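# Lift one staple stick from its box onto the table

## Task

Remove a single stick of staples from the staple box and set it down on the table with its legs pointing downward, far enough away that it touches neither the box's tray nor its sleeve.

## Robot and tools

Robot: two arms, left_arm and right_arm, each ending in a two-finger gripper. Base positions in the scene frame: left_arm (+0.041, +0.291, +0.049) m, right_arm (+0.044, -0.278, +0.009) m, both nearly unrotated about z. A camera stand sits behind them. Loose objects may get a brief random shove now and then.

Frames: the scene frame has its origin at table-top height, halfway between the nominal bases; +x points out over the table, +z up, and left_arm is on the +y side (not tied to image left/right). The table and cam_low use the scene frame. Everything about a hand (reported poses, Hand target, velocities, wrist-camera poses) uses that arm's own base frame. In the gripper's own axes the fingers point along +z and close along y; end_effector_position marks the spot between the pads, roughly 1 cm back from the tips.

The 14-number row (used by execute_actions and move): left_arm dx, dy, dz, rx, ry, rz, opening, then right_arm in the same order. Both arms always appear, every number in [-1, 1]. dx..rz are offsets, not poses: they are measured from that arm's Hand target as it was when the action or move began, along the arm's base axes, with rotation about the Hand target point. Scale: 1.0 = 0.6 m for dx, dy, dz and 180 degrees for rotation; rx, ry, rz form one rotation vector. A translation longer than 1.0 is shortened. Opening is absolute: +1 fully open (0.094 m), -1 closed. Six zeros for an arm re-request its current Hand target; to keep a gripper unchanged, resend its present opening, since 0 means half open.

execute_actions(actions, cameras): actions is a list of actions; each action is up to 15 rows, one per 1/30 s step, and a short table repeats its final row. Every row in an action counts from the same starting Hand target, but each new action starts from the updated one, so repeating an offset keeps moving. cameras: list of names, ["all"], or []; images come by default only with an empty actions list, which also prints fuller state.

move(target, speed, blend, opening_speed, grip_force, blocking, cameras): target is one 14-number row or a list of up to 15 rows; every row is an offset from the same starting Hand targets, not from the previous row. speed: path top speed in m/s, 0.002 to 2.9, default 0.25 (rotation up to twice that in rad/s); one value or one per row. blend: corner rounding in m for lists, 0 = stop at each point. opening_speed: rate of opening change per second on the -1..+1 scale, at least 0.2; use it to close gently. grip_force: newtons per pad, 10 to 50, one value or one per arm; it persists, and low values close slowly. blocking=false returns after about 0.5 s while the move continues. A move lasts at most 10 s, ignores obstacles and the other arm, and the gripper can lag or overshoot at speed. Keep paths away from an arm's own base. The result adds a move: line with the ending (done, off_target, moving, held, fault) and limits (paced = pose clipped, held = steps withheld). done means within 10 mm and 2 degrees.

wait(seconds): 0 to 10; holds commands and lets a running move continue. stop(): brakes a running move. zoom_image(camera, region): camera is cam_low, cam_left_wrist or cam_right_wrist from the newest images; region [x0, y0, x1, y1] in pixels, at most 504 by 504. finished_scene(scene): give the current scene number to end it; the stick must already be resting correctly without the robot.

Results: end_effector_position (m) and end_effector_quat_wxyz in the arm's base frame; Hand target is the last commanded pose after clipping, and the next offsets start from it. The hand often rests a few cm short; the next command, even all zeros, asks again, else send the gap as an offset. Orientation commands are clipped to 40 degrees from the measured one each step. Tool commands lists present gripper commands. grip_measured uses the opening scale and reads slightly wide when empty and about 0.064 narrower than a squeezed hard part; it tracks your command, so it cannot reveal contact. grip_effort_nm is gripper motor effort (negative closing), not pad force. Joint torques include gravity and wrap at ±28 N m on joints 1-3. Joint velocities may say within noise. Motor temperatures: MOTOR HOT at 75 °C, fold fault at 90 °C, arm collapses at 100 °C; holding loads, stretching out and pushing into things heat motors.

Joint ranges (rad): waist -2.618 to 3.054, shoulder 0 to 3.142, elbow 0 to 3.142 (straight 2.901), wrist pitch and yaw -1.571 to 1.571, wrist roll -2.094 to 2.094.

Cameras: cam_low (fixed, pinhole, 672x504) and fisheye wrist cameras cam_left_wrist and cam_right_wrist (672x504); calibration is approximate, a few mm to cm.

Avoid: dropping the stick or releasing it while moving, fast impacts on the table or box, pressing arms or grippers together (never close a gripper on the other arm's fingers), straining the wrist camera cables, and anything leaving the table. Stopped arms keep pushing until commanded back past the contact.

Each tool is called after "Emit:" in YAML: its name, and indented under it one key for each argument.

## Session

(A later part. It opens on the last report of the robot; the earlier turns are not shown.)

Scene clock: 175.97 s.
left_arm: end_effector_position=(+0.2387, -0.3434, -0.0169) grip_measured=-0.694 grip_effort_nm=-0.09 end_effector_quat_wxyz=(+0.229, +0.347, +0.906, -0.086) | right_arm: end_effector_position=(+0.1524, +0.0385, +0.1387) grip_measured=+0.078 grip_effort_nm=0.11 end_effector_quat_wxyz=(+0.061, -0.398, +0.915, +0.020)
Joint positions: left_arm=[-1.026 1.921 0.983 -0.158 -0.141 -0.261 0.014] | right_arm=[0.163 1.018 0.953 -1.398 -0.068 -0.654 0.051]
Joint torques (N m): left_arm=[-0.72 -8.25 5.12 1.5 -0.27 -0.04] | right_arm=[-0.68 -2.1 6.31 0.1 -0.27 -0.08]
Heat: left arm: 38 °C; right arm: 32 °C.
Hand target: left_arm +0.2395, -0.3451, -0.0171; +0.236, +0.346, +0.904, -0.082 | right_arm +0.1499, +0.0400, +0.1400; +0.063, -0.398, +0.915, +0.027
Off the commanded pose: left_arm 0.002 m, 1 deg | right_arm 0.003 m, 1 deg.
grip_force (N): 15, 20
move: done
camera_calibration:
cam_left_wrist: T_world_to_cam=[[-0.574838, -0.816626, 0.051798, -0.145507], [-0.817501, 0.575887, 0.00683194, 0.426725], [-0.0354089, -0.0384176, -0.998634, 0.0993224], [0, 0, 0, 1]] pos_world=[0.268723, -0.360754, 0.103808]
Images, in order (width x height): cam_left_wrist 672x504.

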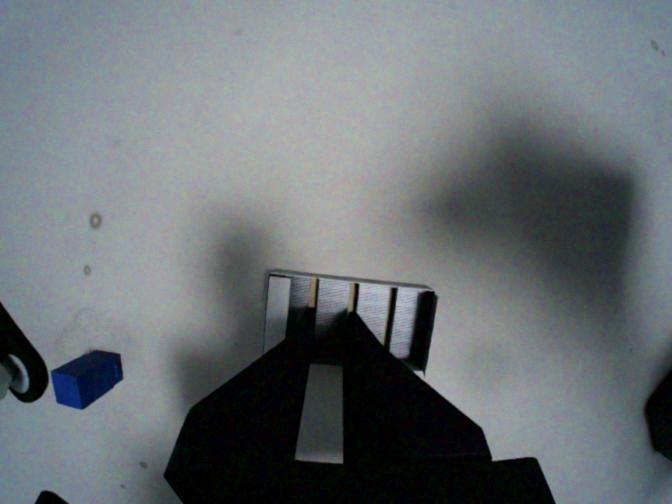

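Emit:
move:
  target: [0.0,0.0,-0.0065,0,0,0,-0.696,0,0,0,0,0,0,0.08]
  speed: 0.02
  cameras: ["cam_left_wrist"]

Emit:
zoom_image:
  camera: "cam_left_wrist"
  region: [285, 270, 375, 360]

Scene clock: 177.17 s.
left_arm: end_effector_position=(+0.2385, -0.3429, -0.0184) grip_measured=-0.694 grip_effort_nm=-0.09 end_effector_quat_wxyz=(+0.227, +0.347, +0.906, -0.084) | right_arm: end_effector_position=(+0.1524, +0.0385, +0.1387) grip_measured=+0.078 grip_effort_nm=0.11 end_effector_quat_wxyz=(+0.061, -0.398, +0.915, +0.020)
Joint positions: left_arm=[-1.026 1.925 0.983 -0.158 -0.142 -0.261 0.014] | right_arm=[0.163 1.018 0.953 -1.398 -0.068 -0.654 0.051]
Joint torques (N m): left_arm=[-0.72 -7.75 4.77 1.66 -0.28 -0.03] | right_arm=[-0.68 -2.1 6.3 0.1 -0.26 -0.08]
Heat: left arm: 38 °C; right arm: 32 °C.
Hand target: left_arm +0.2395, -0.3451, -0.0210; +0.236, +0.346, +0.904, -0.082 | right_arm +0.1499, +0.0400, +0.1400; +0.063, -0.398, +0.915, +0.027
Off the commanded pose: left_arm 0.004 m, 1 deg | right_arm 0.003 m, 1 deg.
grip_force (N): 15, 20
move: done
camera_calibration:
cam_left_wrist: T_world_to_cam=[[-0.574426, -0.817053, 0.0495964, -0.145387], [-0.817733, 0.575511, 0.00999206, 0.426291], [-0.0367073, -0.0348169, -0.998719, 0.0993811], [0, 0, 0, 1]] pos_world=[0.268727, -0.360664, 0.102205]
Images, in order (width x height): cam_left_wrist 672x504.

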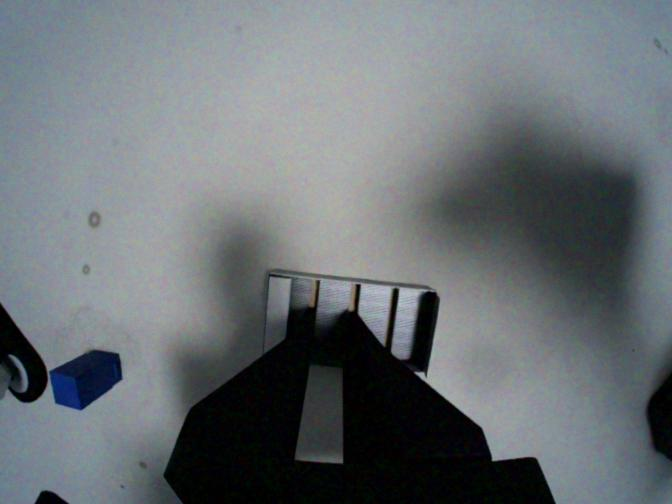

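Scaled by 5.600 from the camera's 672x504 image, which has a finer 960x720 frame.

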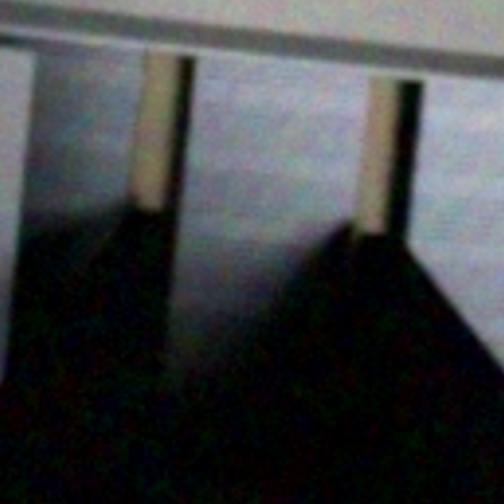

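Emit:
move:
  target: [0.0,0.0,-0.0045,0,0,0,-0.696,0,0,0,0,0,0,0.08]
  speed: 0.02
  cameras: ["cam_left_wrist"]

Emit:
zoom_image:
  camera: "cam_left_wrist"
  region: [285, 270, 375, 360]

Scene clock: 178.20 s.
left_arm: end_effector_position=(+0.2389, -0.3434, -0.0201) grip_measured=-0.694 grip_effort_nm=-0.09 end_effector_quat_wxyz=(+0.228, +0.347, +0.906, -0.084) | right_arm: end_effector_position=(+0.1524, +0.0385, +0.1387) grip_measured=+0.078 grip_effort_nm=0.11 end_effector_quat_wxyz=(+0.061, -0.398, +0.915, +0.020)
Joint positions: left_arm=[-1.026 1.931 0.983 -0.152 -0.142 -0.261 0.014] | right_arm=[0.163 1.018 0.953 -1.398 -0.068 -0.654 0.051]
Joint torques (N m): left_arm=[-0.72 -7.73 4.48 1.7 -0.27 -0.04] | right_arm=[-0.69 -2.09 6.3 0.11 -0.26 -0.08]
Heat: left arm: 38 °C; right arm: 32 °C.
Hand target: left_arm +0.2395, -0.3452, -0.0237; +0.236, +0.346, +0.904, -0.083 | right_arm +0.1499, +0.0400, +0.1400; +0.063, -0.398, +0.915, +0.027
Off the commanded pose: left_arm 0.004 m, 1 deg | right_arm 0.003 m, 1 deg.
grip_force (N): 15, 20
move: done
camera_calibration:
cam_left_wrist: T_world_to_cam=[[-0.57434, -0.817126, 0.0493899, -0.145568], [-0.817816, 0.575401, 0.00953177, 0.426869], [-0.0362077, -0.0349174, -0.998734, 0.0975077], [0, 0, 0, 1]] pos_world=[0.269025, -0.361164, 0.100505]
Images, in order (width x height): cam_left_wrist 672x504.

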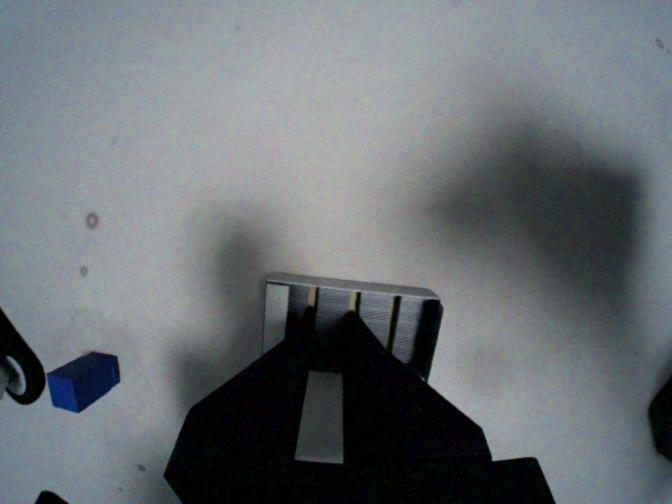

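Scaled by 5.600 from the camera's 672x504 image, which has a finer 960x720 frame.

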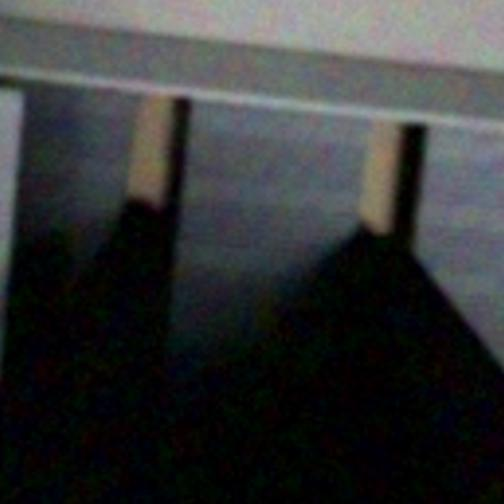

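Emit:
wait:
  seconds: 0.1
  cameras: ["cam_low","cam_left_wrist","cam_right_wrist"]

Emit:
zoom_image:
  camera: "cam_low"
  region: [180, 310, 360, 430]

Scene clock: 179.23 s.
left_arm: end_effector_position=(+0.2390, -0.3434, -0.0201) grip_measured=-0.694 grip_effort_nm=-0.10 end_effector_quat_wxyz=(+0.228, +0.347, +0.906, -0.085) | right_arm: end_effector_position=(+0.1524, +0.0385, +0.1387) grip_measured=+0.078 grip_effort_nm=0.11 end_effector_quat_wxyz=(+0.061, -0.398, +0.915, +0.020)
Joint positions: left_arm=[-1.026 1.931 0.983 -0.151 -0.142 -0.261 0.014] | right_arm=[0.163 1.018 0.953 -1.398 -0.068 -0.654 0.051]
Joint torques (N m): left_arm=[-0.72 -7.73 4.48 1.7 -0.26 -0.03] | right_arm=[-0.69 -2.07 6.3 0.1 -0.26 -0.08]
Heat: left arm: 38 °C; right arm: 32 °C.
Hand target: left_arm +0.2395, -0.3451, -0.0237; +0.236, +0.346, +0.904, -0.083 | right_arm +0.1499, +0.0400, +0.1400; +0.063, -0.398, +0.915, +0.027
Tool commands: left_gripper/opening=-0.696 right_gripper/opening=+0.08
Off the commanded pose: left_arm 0.004 m, 1 deg | right_arm 0.003 m, 1 deg.
grip_force (N): 15, 20
wait: 0.10 s; at rest from the start
camera_calibration:
cam_left_wrist: T_world_to_cam=[[-0.574344, -0.81711, 0.0496018, -0.145525], [-0.817822, 0.575399, 0.00913784, 0.42699], [-0.0360074, -0.0353171, -0.998727, 0.0973128], [0, 0, 0, 1]] pos_world=[0.269125, -0.361163, 0.100505]
cam_right_wrist: T_world_to_cam=[[0.796959, -0.603703, 0.0199907, -0.0991876], [-0.568978, -0.739185, 0.360373, 0.0997948], [-0.202782, -0.298577, -0.932594, 0.287776], [0, 0, 0, 1]] pos_world=[0.194185, 0.0998103, 0.234398]

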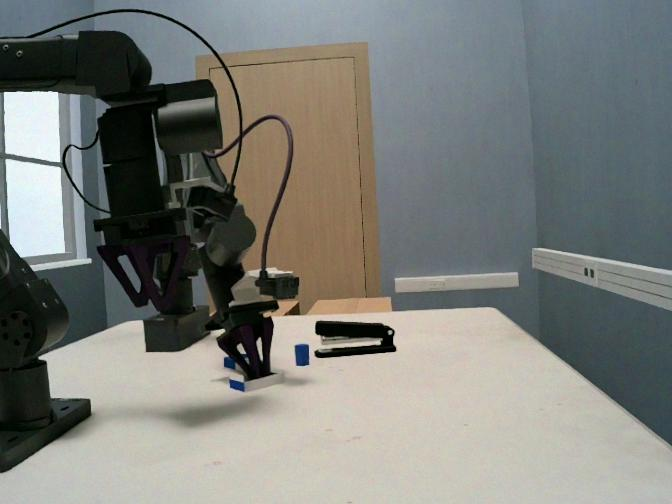

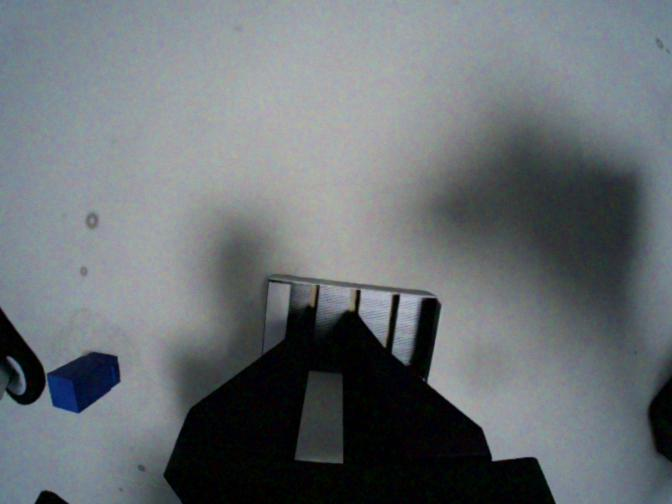

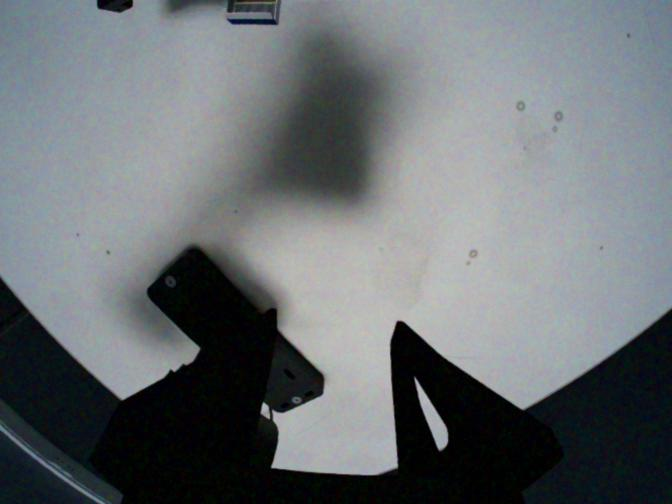

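Scaled by 2.800 from the camera's 672x504 image, which has a finer 960x720 frame.

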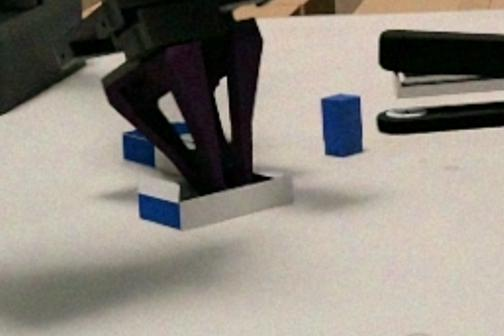

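Emit:
zoom_image:
  camera: "cam_low"
  region: [215, 345, 305, 405]

Scaled by 5.600 from the camera's 672x504 image, which has a finer 960x720 frame.

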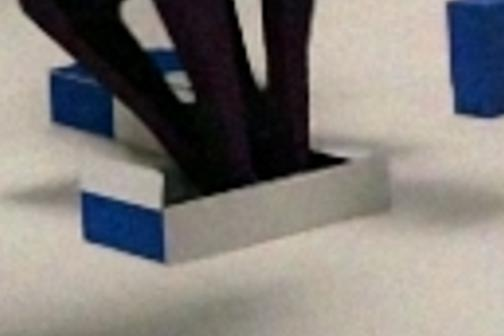

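Emit:
zoom_image:
  camera: "cam_left_wrist"
  region: [250, 250, 450, 400]

Scaled by 2.520 from the camera's 672x504 image, which has a finer 960x720 frame.

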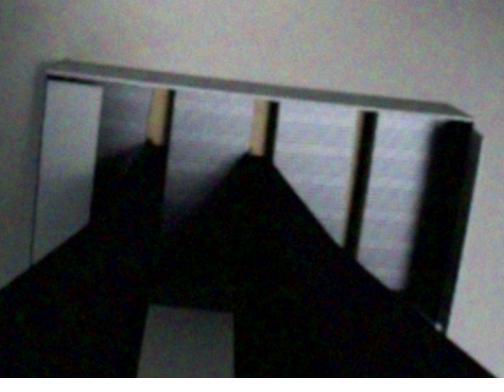

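Emit:
zoom_image:
  camera: "cam_left_wrist"
  region: [285, 270, 375, 360]

Scaled by 5.600 from the camera's 672x504 image, which has a finer 960x720 frame.

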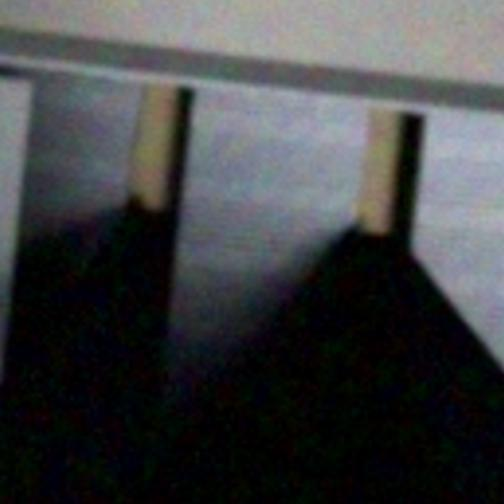

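Emit:
move:
  target: [0.0,0.0,-0.001,0,0,0,-0.735,0,0,0,0,0,0,0.08]
  speed: 0.02
  opening_speed: 0.2
  cameras: ["cam_left_wrist"]

Emit:
zoom_image:
  camera: "cam_left_wrist"
  region: [285, 270, 375, 360]

Scene clock: 181.20 s.
left_arm: end_effector_position=(+0.2390, -0.3434, -0.0201) grip_measured=-0.721 grip_effort_nm=-0.39 end_effector_quat_wxyz=(+0.228, +0.347, +0.906, -0.085) | right_arm: end_effector_position=(+0.1524, +0.0385, +0.1387) grip_measured=+0.078 grip_effort_nm=0.11 end_effector_quat_wxyz=(+0.061, -0.398, +0.915, +0.020)
Joint positions: left_arm=[-1.026 1.931 0.983 -0.151 -0.142 -0.261 0.013] | right_arm=[0.163 1.018 0.953 -1.398 -0.068 -0.654 0.051]
Joint torques (N m): left_arm=[-0.7 -7.61 4.42 1.73 -0.27 -0.04] | right_arm=[-0.69 -2.1 6.3 0.1 -0.26 -0.08]
Heat: left arm: 38 °C; right arm: 32 °C.
Hand target: left_arm +0.2395, -0.3451, -0.0243; +0.236, +0.346, +0.904, -0.083 | right_arm +0.1499, +0.0400, +0.1400; +0.063, -0.398, +0.915, +0.027
Off the commanded pose: left_arm 0.005 m, 1 deg | right_arm 0.003 m, 1 deg.
grip_force (N): 15, 20
move: done
camera_calibration:
cam_left_wrist: T_world_to_cam=[[-0.574344, -0.81711, 0.0496018, -0.145525], [-0.817822, 0.575399, 0.00913784, 0.42699], [-0.0360074, -0.0353171, -0.998727, 0.0973128], [0, 0, 0, 1]] pos_world=[0.269125, -0.361163, 0.100505]
Images, in order (width x height): cam_left_wrist 672x504.

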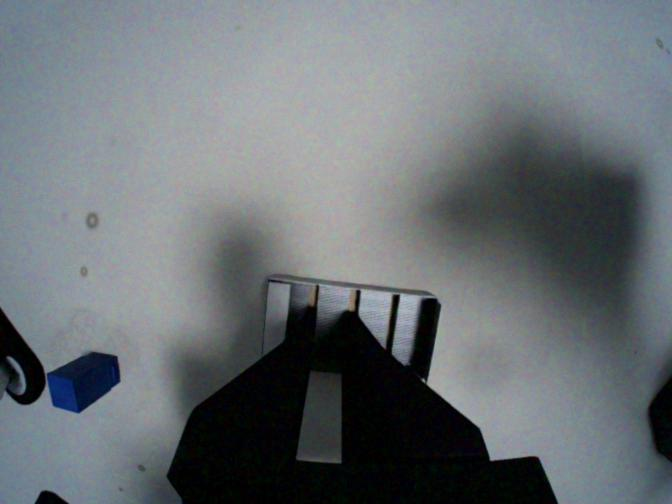

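Scaled by 5.600 from the camera's 672x504 image, which has a finer 960x720 frame.

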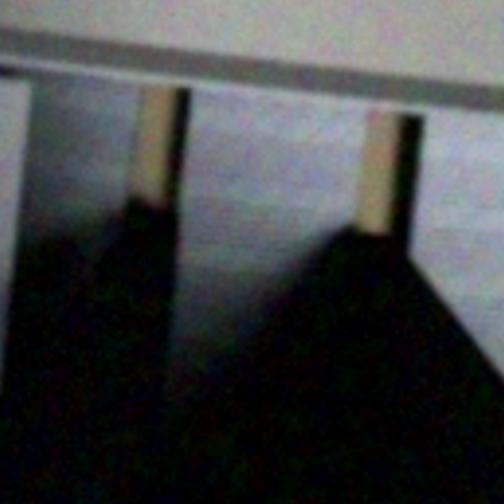

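Emit:
move:
  target: [0.0,0.0,0.0,0,0,0,-0.765,0,0,0,0,0,0,0.08]
  speed: 0.02
  opening_speed: 0.2

Emit:
move:
  target: [0.0,0.0,0.07,0,0,0,-0.765,0,0,0,0,0,0,0.08]
  speed: 0.04
  cameras: ["cam_low","cam_left_wrist"]

Emit:
zoom_image:
  camera: "cam_left_wrist"
  region: [250, 250, 450, 400]

Scene clock: 181.97 s.
left_arm: end_effector_position=(+0.2390, -0.3434, -0.0201) grip_measured=-0.721 grip_effort_nm=-0.39 end_effector_quat_wxyz=(+0.228, +0.347, +0.906, -0.085) | right_arm: end_effector_position=(+0.1524, +0.0385, +0.1387) grip_measured=+0.078 grip_effort_nm=0.11 end_effector_quat_wxyz=(+0.061, -0.398, +0.915, +0.020)
Joint positions: left_arm=[-1.026 1.931 0.983 -0.151 -0.142 -0.261 0.013] | right_arm=[0.163 1.018 0.953 -1.398 -0.068 -0.654 0.051]
Joint torques (N m): left_arm=[-0.72 -7.6 4.42 1.73 -0.26 -0.03] | right_arm=[-0.69 -2.1 6.3 0.1 -0.26 -0.08]
Heat: left arm: 38 °C; right arm: 32 °C.
Hand target: left_arm +0.2395, -0.3451, -0.0243; +0.236, +0.346, +0.904, -0.083 | right_arm +0.1499, +0.0400, +0.1400; +0.063, -0.398, +0.915, +0.027
Off the commanded pose: left_arm 0.005 m, 1 deg | right_arm 0.003 m, 1 deg.
grip_force (N): 15, 20
move: done

Scene clock: 183.67 s.
left_arm: end_effector_position=(+0.2323, -0.3321, -0.0065) grip_measured=-0.721 grip_effort_nm=-0.39 end_effector_quat_wxyz=(+0.207, +0.351, +0.911, -0.068) | right_arm: end_effector_position=(+0.1524, +0.0385, +0.1387) grip_measured=+0.078 grip_effort_nm=0.11 end_effector_quat_wxyz=(+0.061, -0.398, +0.915, +0.020)
Joint positions: left_arm=[-1.026 1.88 1.007 -0.28 -0.143 -0.261 0.013] | right_arm=[0.163 1.018 0.953 -1.398 -0.068 -0.654 0.051]
Joint torques (N m): left_arm=[-0.73 -11.84 7.56 1.25 -0.26 -0.04] | right_arm=[-0.69 -2.09 6.3 0.1 -0.26 -0.08]
Heat: left arm: 38 °C; right arm: 32 °C.
Hand target: left_arm +0.2395, -0.3452, +0.0178; +0.236, +0.346, +0.904, -0.083 | right_arm +0.1499, +0.0400, +0.1400; +0.063, -0.398, +0.915, +0.027
Off the commanded pose: left_arm 0.028 m, 4 deg | right_arm 0.003 m, 1 deg.
grip_force (N): 15, 20
move: off_target (left_arm)
camera_calibration:
cam_left_wrist: T_world_to_cam=[[-0.573041, -0.819071, 0.027339, -0.1419], [-0.817078, 0.573587, 0.0581461, 0.414415], [-0.0633071, 0.010982, -0.997934, 0.13275], [0, 0, 0, 1]] pos_world=[0.265698, -0.355387, 0.112259]
Images, in order (width x height): cam_low 672x504, cam_left_wrist 672x504.

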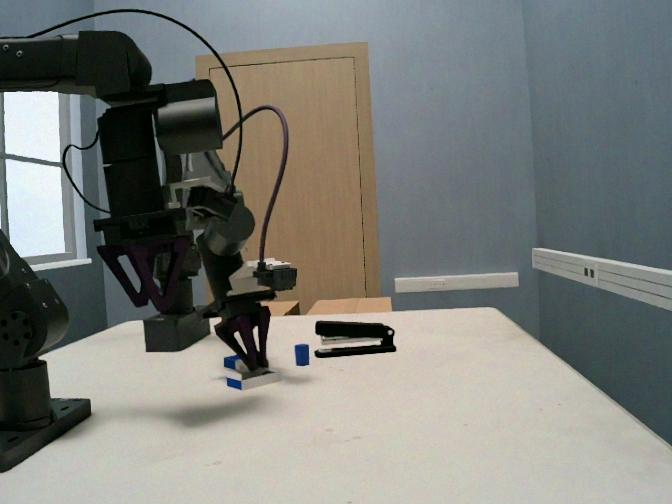

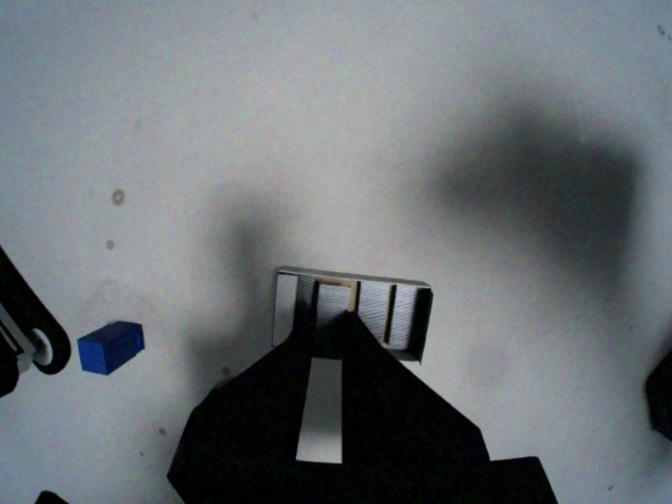

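Scaled by 2.520 from the camera's 672x504 image, which has a finer 960x720 frame.

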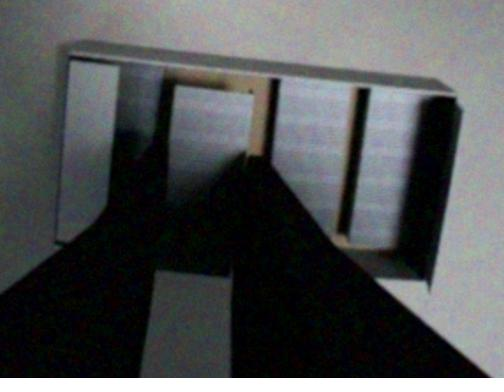

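Emit:
move:
  target: [0.0,0.0,0.1,0,0,0,-0.765,0,0,0,0,0,0,0.08]
  speed: 0.05
  cameras: ["cam_low","cam_left_wrist"]

Emit:
zoom_image:
  camera: "cam_left_wrist"
  region: [250, 230, 450, 380]

Scene clock: 186.17 s.
left_arm: end_effector_position=(+0.2338, -0.3346, +0.0514) grip_measured=-0.721 grip_effort_nm=-0.39 end_effector_quat_wxyz=(+0.206, +0.351, +0.911, -0.067) | right_arm: end_effector_position=(+0.1524, +0.0385, +0.1387) grip_measured=+0.078 grip_effort_nm=0.11 end_effector_quat_wxyz=(+0.061, -0.398, +0.915, +0.020)
Joint positions: left_arm=[-1.026 1.779 1.141 -0.517 -0.143 -0.261 0.013] | right_arm=[0.163 1.018 0.953 -1.398 -0.068 -0.654 0.051]
Joint torques (N m): left_arm=[-0.72 -11.59 8.42 1.25 -0.25 -0.03] | right_arm=[-0.7 -2.09 6.31 0.11 -0.26 -0.08]
Heat: left arm: 38 °C; right arm: 32 °C.
Hand target: left_arm +0.2395, -0.3452, +0.0779; +0.236, +0.346, +0.904, -0.083 | right_arm +0.1499, +0.0400, +0.1400; +0.063, -0.398, +0.915, +0.027
Off the commanded pose: left_arm 0.029 m, 4 deg | right_arm 0.003 m, 1 deg.
grip_force (N): 15, 20
move: off_target (left_arm)
camera_calibration:
cam_left_wrist: T_world_to_cam=[[-0.57304, -0.819104, 0.0263312, -0.144621], [-0.816993, 0.573498, 0.0601955, 0.413506], [-0.0644073, 0.0129821, -0.997839, 0.191654], [0, 0, 0, 1]] pos_world=[0.267301, -0.358093, 0.170157]
Images, in order (width x height): cam_low 672x504, cam_left_wrist 672x504.

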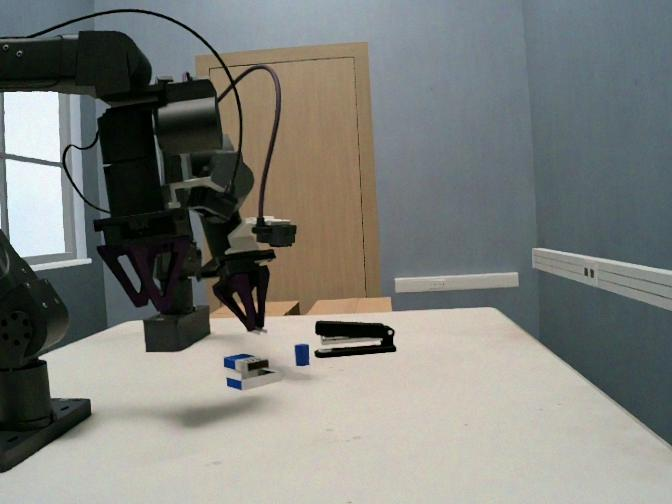

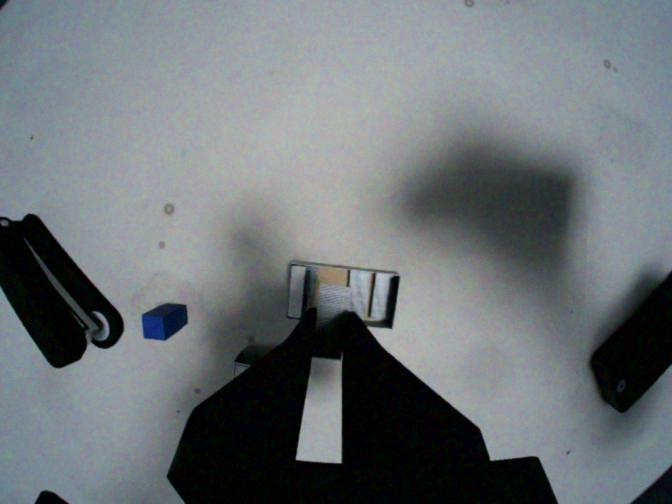

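Scaled by 2.520 from the camera's 672x504 image, which has a finer 960x720 frame.

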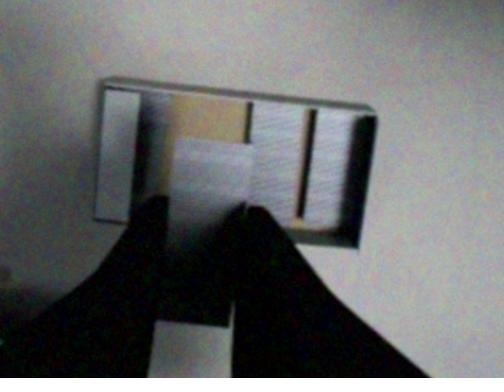

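Emit:
move:
  target: [-0.1973,-0.0952,0.0,0,0,-0.1,-0.765,0,0,0,0,0,0,0.08]
  speed: 0.12
  cameras: ["cam_low","cam_left_wrist"]

Emit:
zoom_image:
  camera: "cam_left_wrist"
  region: [230, 200, 470, 380]

Scene clock: 188.93 s.
left_arm: end_effector_position=(+0.1174, -0.3917, +0.0573) grip_measured=-0.721 grip_effort_nm=-0.39 end_effector_quat_wxyz=(+0.198, +0.490, +0.843, -0.104) | right_arm: end_effector_position=(+0.1524, +0.0385, +0.1387) grip_measured=+0.078 grip_effort_nm=0.11 end_effector_quat_wxyz=(+0.061, -0.398, +0.915, +0.020)
Joint positions: left_arm=[-1.346 1.764 1.141 -0.518 -0.145 -0.261 0.013] | right_arm=[0.163 1.018 0.953 -1.398 -0.068 -0.654 0.051]
Joint torques (N m): left_arm=[-0.31 -10.09 8.55 1.25 -0.24 -0.03] | right_arm=[-0.69 -2.09 6.28 0.1 -0.26 -0.08]
Heat: left arm: 39 °C; right arm: 32 °C.
Hand target: left_arm +0.1212, -0.4023, +0.0779; +0.220, +0.483, +0.839, -0.119 | right_arm +0.1499, +0.0400, +0.1400; +0.063, -0.398, +0.915, +0.027
Off the commanded pose: left_arm 0.024 m, 3 deg | right_arm 0.003 m, 1 deg.
grip_force (N): 15, 20
move: off_target (left_arm)
camera_calibration:
cam_left_wrist: T_world_to_cam=[[-0.80083, -0.598116, 0.0304752, -0.145131], [-0.596607, 0.801181, 0.0465719, 0.414926], [-0.0522716, 0.0191145, -0.99845, 0.191767], [0, 0, 0, 1]] pos_world=[0.141346, -0.422902, 0.176569]
Images, in order (width x height): cam_low 672x504, cam_left_wrist 672x504.

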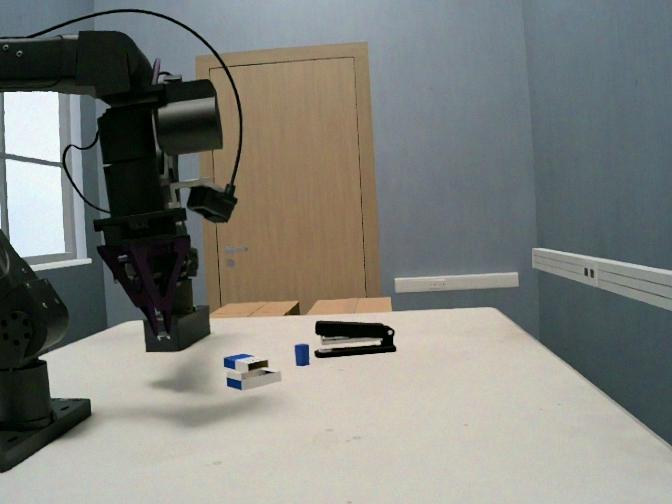

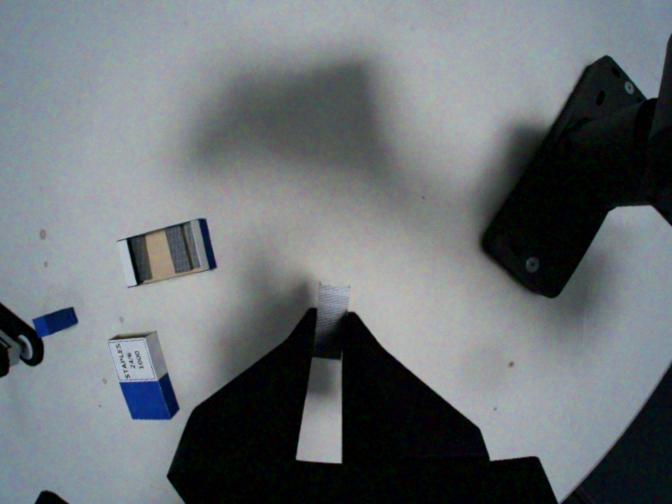

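Scaled by 2.100 from the camera's 672x504 image, which has a finer 960x720 frame.

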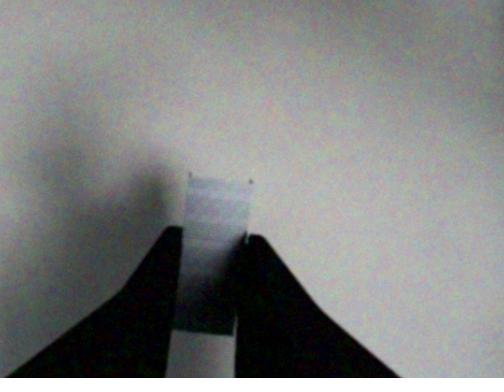

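Emit:
move:
  target: [0,0,-0.1465,0,0,0,-0.765,0,0,0,0,0,0,0.08]
  speed: 0.08
  cameras: ["cam_left_wrist"]

Emit:
zoom_image:
  camera: "cam_left_wrist"
  region: [260, 240, 400, 380]

Scene clock: 191.17 s.
left_arm: end_effector_position=(+0.1187, -0.3975, -0.0101) grip_measured=-0.721 grip_effort_nm=-0.39 end_effector_quat_wxyz=(+0.208, +0.487, +0.840, -0.114) | right_arm: end_effector_position=(+0.1524, +0.0385, +0.1387) grip_measured=+0.078 grip_effort_nm=0.11 end_effector_quat_wxyz=(+0.061, -0.398, +0.915, +0.020)
Joint positions: left_arm=[-1.346 1.901 0.997 -0.21 -0.145 -0.261 0.013] | right_arm=[0.163 1.018 0.953 -1.398 -0.068 -0.654 0.051]
Joint torques (N m): left_arm=[-0.32 -8.01 4.92 1.72 -0.24 -0.04] | right_arm=[-0.69 -2.1 6.31 0.1 -0.26 -0.07]
Heat: left arm: 39 °C; right arm: 32 °C.
Hand target: left_arm +0.1211, -0.4023, -0.0101; +0.220, +0.483, +0.839, -0.118 | right_arm +0.1499, +0.0400, +0.1400; +0.063, -0.398, +0.915, +0.027
Off the commanded pose: left_arm 0.005 m, 2 deg | right_arm 0.003 m, 1 deg.
grip_force (N): 15, 20
move: done
camera_calibration:
cam_left_wrist: T_world_to_cam=[[-0.80104, -0.597139, 0.0419588, -0.144968], [-0.596836, 0.802094, 0.0207934, 0.423653], [-0.0460715, -0.00838621, -0.998903, 0.112943], [0, 0, 0, 1]] pos_world=[0.14193, -0.425429, 0.110093]
Images, in order (width x height): cam_left_wrist 672x504.

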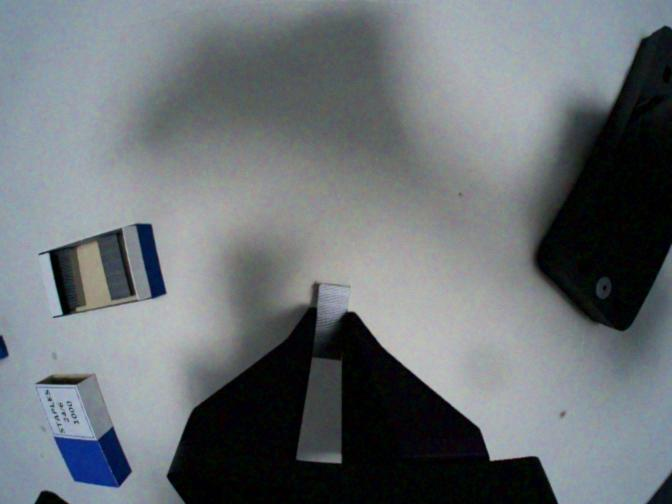

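Scaled by 3.600 from the camera's 672x504 image, which has a finer 960x720 frame.

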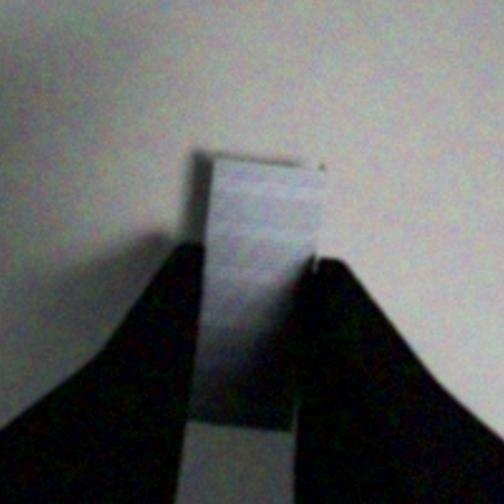

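Emit:
execute_actions:
  actions: []

Emit:
zoom_image:
  camera: "cam_low"
  region: [120, 300, 270, 400]

Scene clock: 191.37 s.
left_arm: end_effector_position=(+0.1188, -0.3976, -0.0101) grip_measured=-0.721 grip_effort_nm=-0.39 end_effector_quat_wxyz=(+0.208, +0.487, +0.840, -0.114) | right_arm: end_effector_position=(+0.1524, +0.0385, +0.1387) grip_measured=+0.078 grip_effort_nm=0.11 end_effector_quat_wxyz=(+0.061, -0.398, +0.915, +0.020)
Joint positions: left_arm=[-1.346 1.901 0.997 -0.209 -0.145 -0.261 0.013] | right_arm=[0.163 1.018 0.953 -1.398 -0.068 -0.654 0.051]
Joint velocities: within noise
Joint torques (N m): left_arm=[-0.31 -8.01 4.92 1.72 -0.24 -0.03] | right_arm=[-0.69 -2.1 6.31 0.1 -0.27 -0.08]
Motor temperatures (°C): left_arm=[26 29 39 38 25 22 25] | right_arm=[27 26 32 28 26 25 22]
Heat: left arm: 39 °C; right arm: 32 °C.
Hand target: left_arm +0.1211, -0.4023, -0.0101; +0.220, +0.483, +0.839, -0.118 | right_arm +0.1499, +0.0400, +0.1400; +0.063, -0.398, +0.915, +0.027
Tool commands: left_gripper/opening=-0.765 right_gripper/opening=+0.08
Off the commanded pose: left_arm 0.005 m, 2 deg | right_arm 0.003 m, 1 deg.
grip_force (N): 15, 20
camera_calibration:
cam_left_wrist: T_world_to_cam=[[-0.801043, -0.597128, 0.042058, -0.145038], [-0.59684, 0.802099, 0.0204929, 0.423766], [-0.0459716, -0.00868623, -0.998905, 0.112901], [0, 0, 0, 1]] pos_world=[0.141929, -0.425528, 0.110193]
cam_right_wrist: T_world_to_cam=[[0.796959, -0.603703, 0.0199907, -0.0991876], [-0.568978, -0.739185, 0.360373, 0.0997948], [-0.202782, -0.298577, -0.932594, 0.287776], [0, 0, 0, 1]] pos_world=[0.194185, 0.0998103, 0.234398]

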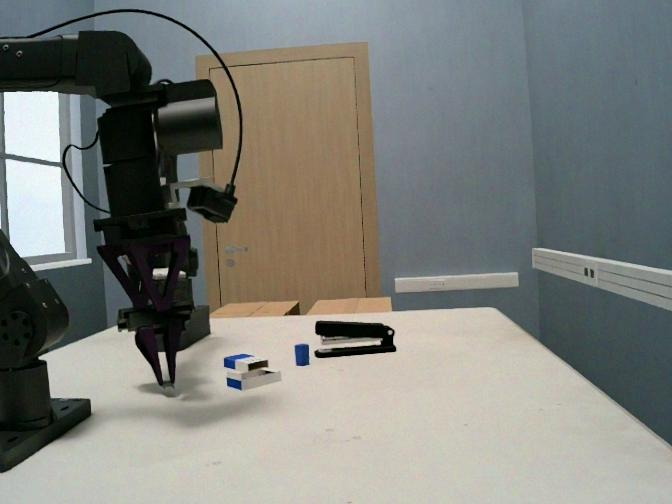

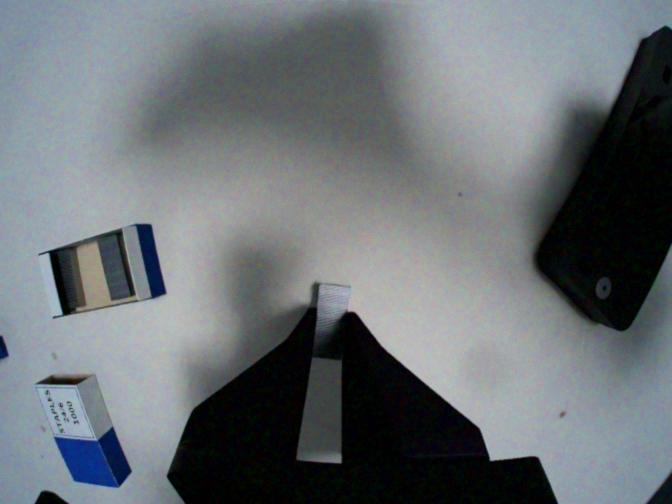

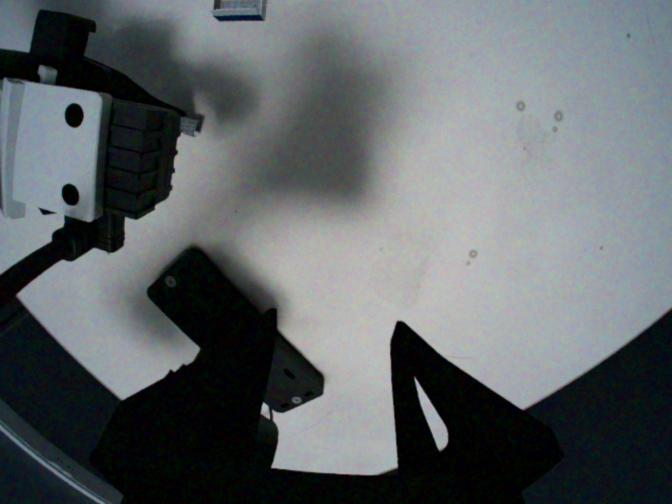

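Scaled by 3.360 from the camera's 672x504 image, which has a finer 960x720 frame.

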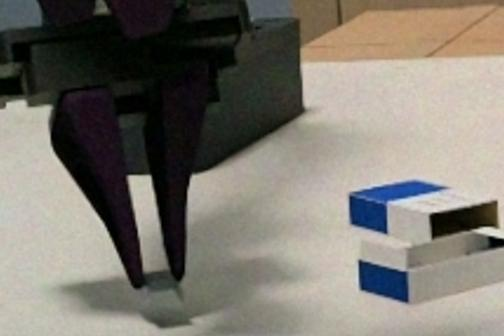

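Emit:
zoom_image:
  camera: "cam_low"
  region: [145, 370, 205, 410]

Scaled by 8.400 from the camera's 672x504 image, which has a finer 960x720 frame.

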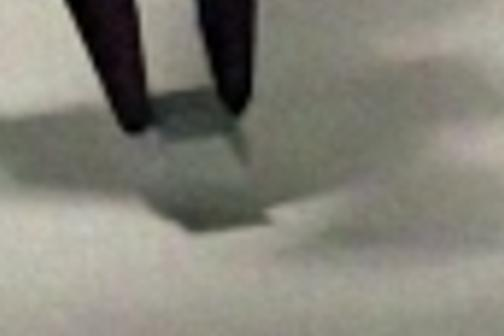

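Emit:
move:
  target: [0,0,-0.0175,0,0,0,-0.765,0,0,0,0,0,0,0.08]
  speed: 0.025
  cameras: ["cam_left_wrist","cam_low"]

Emit:
zoom_image:
  camera: "cam_left_wrist"
  region: [260, 240, 400, 380]

Emit:
zoom_image:
  camera: "cam_low"
  region: [145, 370, 205, 410]

Scene clock: 192.87 s.
left_arm: end_effector_position=(+0.1190, -0.3986, -0.0193) grip_measured=-0.721 grip_effort_nm=-0.39 end_effector_quat_wxyz=(+0.209, +0.487, +0.840, -0.115) | right_arm: end_effector_position=(+0.1524, +0.0385, +0.1387) grip_measured=+0.078 grip_effort_nm=0.11 end_effector_quat_wxyz=(+0.061, -0.398, +0.915, +0.020)
Joint positions: left_arm=[-1.346 1.926 0.984 -0.168 -0.145 -0.261 0.013] | right_arm=[0.163 1.018 0.953 -1.398 -0.068 -0.654 0.051]
Joint torques (N m): left_arm=[-0.32 -7.92 4.67 1.72 -0.24 -0.03] | right_arm=[-0.68 -2.1 6.31 0.1 -0.26 -0.08]
Heat: left arm: 39 °C; right arm: 32 °C.
Hand target: left_arm +0.1212, -0.4024, -0.0206; +0.220, +0.483, +0.839, -0.119 | right_arm +0.1499, +0.0400, +0.1400; +0.063, -0.398, +0.915, +0.027
Off the commanded pose: left_arm 0.004 m, 1 deg | right_arm 0.003 m, 1 deg.
grip_force (N): 15, 20
move: done
camera_calibration:
cam_left_wrist: T_world_to_cam=[[-0.801095, -0.596958, 0.0434496, -0.144986], [-0.59683, 0.802182, 0.0172835, 0.424845], [-0.045172, -0.0120863, -0.998906, 0.102151], [0, 0, 0, 1]] pos_world=[0.142027, -0.426119, 0.100996]
Images, in order (width x height): cam_low 672x504, cam_left_wrist 672x504.

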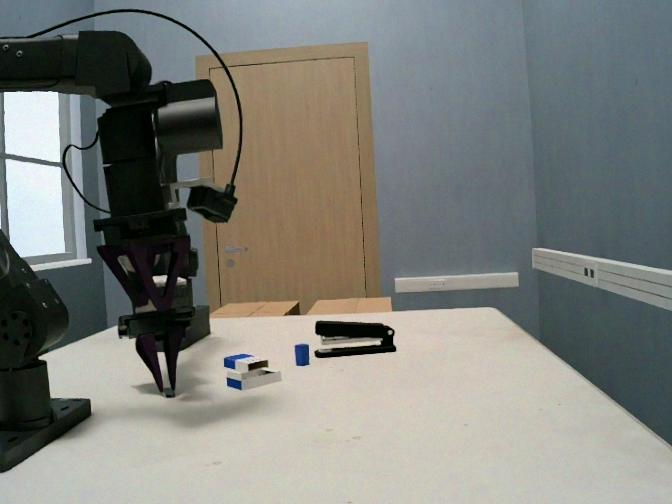

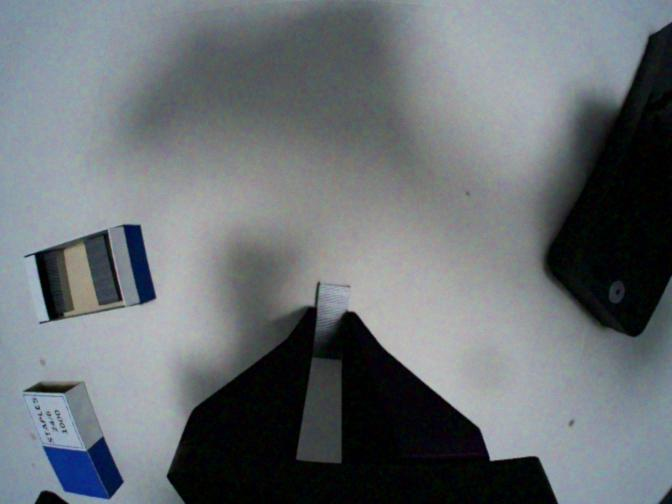

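Scaled by 3.600 from the camera's 672x504 image, which has a finer 960x720 frame.

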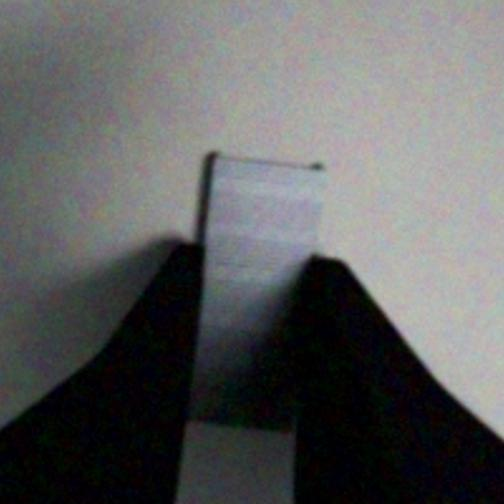

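Scaled by 8.400 from the camera's 672x504 image, which has a finer 960x720 frame.

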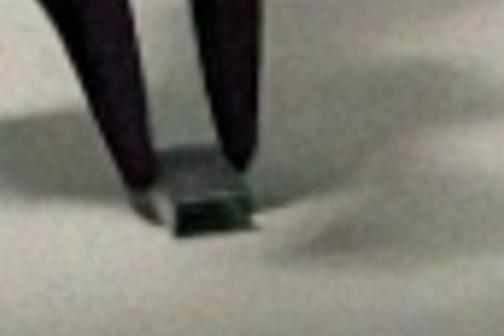

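Emit:
move:
  target: [0,0,-0.0042,0,0,0,-0.765,0,0,0,0,0,0,0.08]
  speed: 0.02
  cameras: ["cam_left_wrist","cam_low"]

Emit:
zoom_image:
  camera: "cam_left_wrist"
  region: [260, 240, 400, 380]

Emit:
zoom_image:
  camera: "cam_low"
  region: [145, 370, 205, 410]

Scene clock: 193.83 s.
left_arm: end_effector_position=(+0.1193, -0.4000, -0.0204) grip_measured=-0.721 grip_effort_nm=-0.39 end_effector_quat_wxyz=(+0.211, +0.487, +0.840, -0.117) | right_arm: end_effector_position=(+0.1524, +0.0385, +0.1387) grip_measured=+0.078 grip_effort_nm=0.11 end_effector_quat_wxyz=(+0.061, -0.398, +0.915, +0.020)
Joint positions: left_arm=[-1.346 1.931 0.984 -0.158 -0.145 -0.261 0.013] | right_arm=[0.163 1.018 0.953 -1.398 -0.068 -0.654 0.051]
Joint torques (N m): left_arm=[-0.32 -7.83 4.44 1.74 -0.24 -0.03] | right_arm=[-0.68 -2.1 6.31 0.1 -0.26 -0.09]
Heat: left arm: 38 °C; right arm: 32 °C.
Hand target: left_arm +0.1211, -0.4023, -0.0231; +0.220, +0.483, +0.839, -0.118 | right_arm +0.1499, +0.0400, +0.1400; +0.063, -0.398, +0.915, +0.027
Off the commanded pose: left_arm 0.004 m, 1 deg | right_arm 0.003 m, 1 deg.
grip_force (N): 15, 20
move: done
camera_calibration:
cam_left_wrist: T_world_to_cam=[[-0.801157, -0.59674, 0.0452766, -0.145404], [-0.596822, 0.802266, 0.0131509, 0.426138], [-0.0441715, -0.0164862, -0.998888, 0.0993309], [0, 0, 0, 1]] pos_world=[0.142224, -0.427007, 0.1002]
Images, in order (width x height): cam_low 672x504, cam_left_wrist 672x504.

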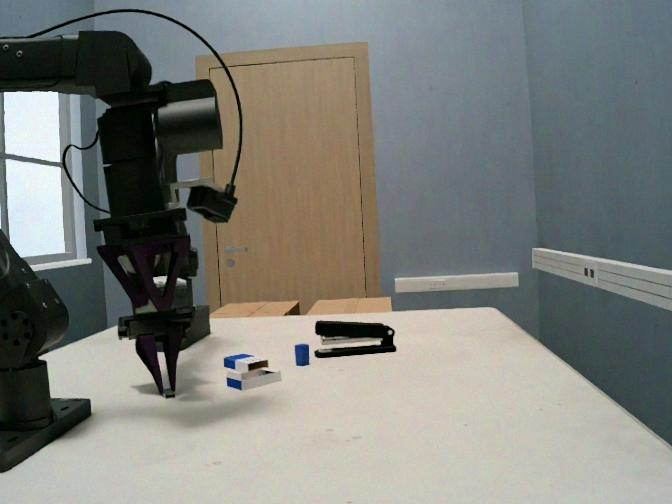

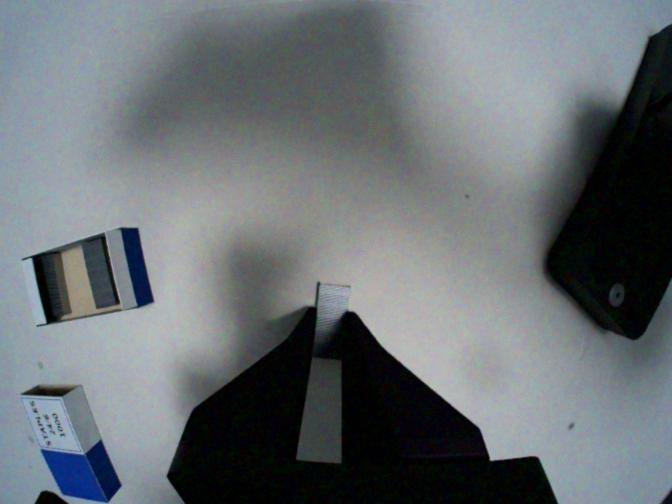

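Scaled by 3.600 from the camera's 672x504 image, which has a finer 960x720 frame.

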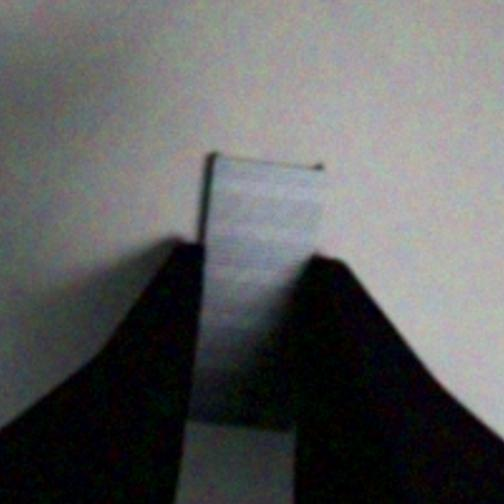

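Scaled by 8.400 from the camera's 672x504 image, which has a finer 960x720 frame.

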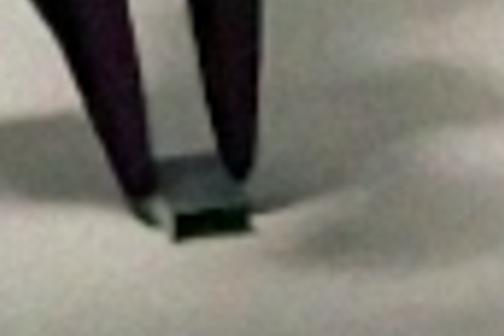

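Emit:
move:
  target: [0,0,-0.0025,0,0,0,-0.765,0,0,0,0,0,0,0.08]
  speed: 0.02
  cameras: ["cam_low"]

Emit:
zoom_image:
  camera: "cam_low"
  region: [145, 370, 205, 410]

Scene clock: 194.83 s.
left_arm: end_effector_position=(+0.1196, -0.4013, -0.0197) grip_measured=-0.721 grip_effort_nm=-0.38 end_effector_quat_wxyz=(+0.212, +0.486, +0.839, -0.119) | right_arm: end_effector_position=(+0.1524, +0.0385, +0.1387) grip_measured=+0.078 grip_effort_nm=0.11 end_effector_quat_wxyz=(+0.061, -0.398, +0.915, +0.020)
Joint positions: left_arm=[-1.346 1.931 0.984 -0.152 -0.145 -0.261 0.013] | right_arm=[0.163 1.018 0.953 -1.398 -0.068 -0.654 0.051]
Joint torques (N m): left_arm=[-0.31 -7.53 4.31 1.74 -0.24 -0.03] | right_arm=[-0.68 -2.1 6.3 0.1 -0.26 -0.08]
Heat: left arm: 38 °C; right arm: 32 °C.
Hand target: left_arm +0.1212, -0.4024, -0.0246; +0.220, +0.483, +0.839, -0.119 | right_arm +0.1499, +0.0400, +0.1400; +0.063, -0.398, +0.915, +0.027
Off the commanded pose: left_arm 0.005 m, 1 deg | right_arm 0.003 m, 1 deg.
grip_force (N): 15, 20
move: done
Images, in order (width x height): cam_low 672x504.

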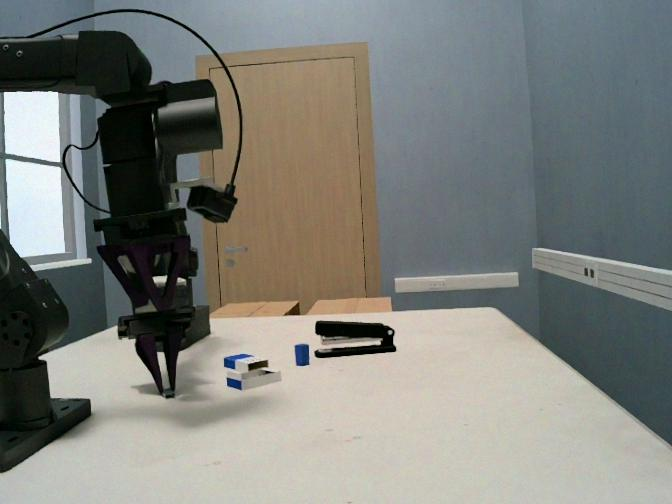

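Scaled by 8.400 from the camera's 672x504 image, which has a finer 960x720 frame.

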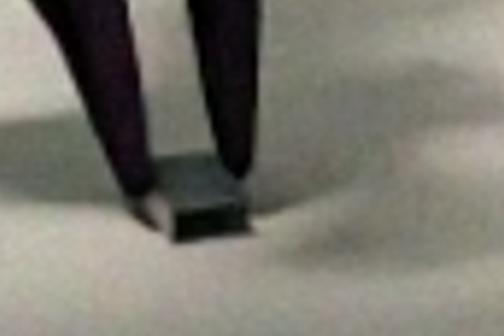

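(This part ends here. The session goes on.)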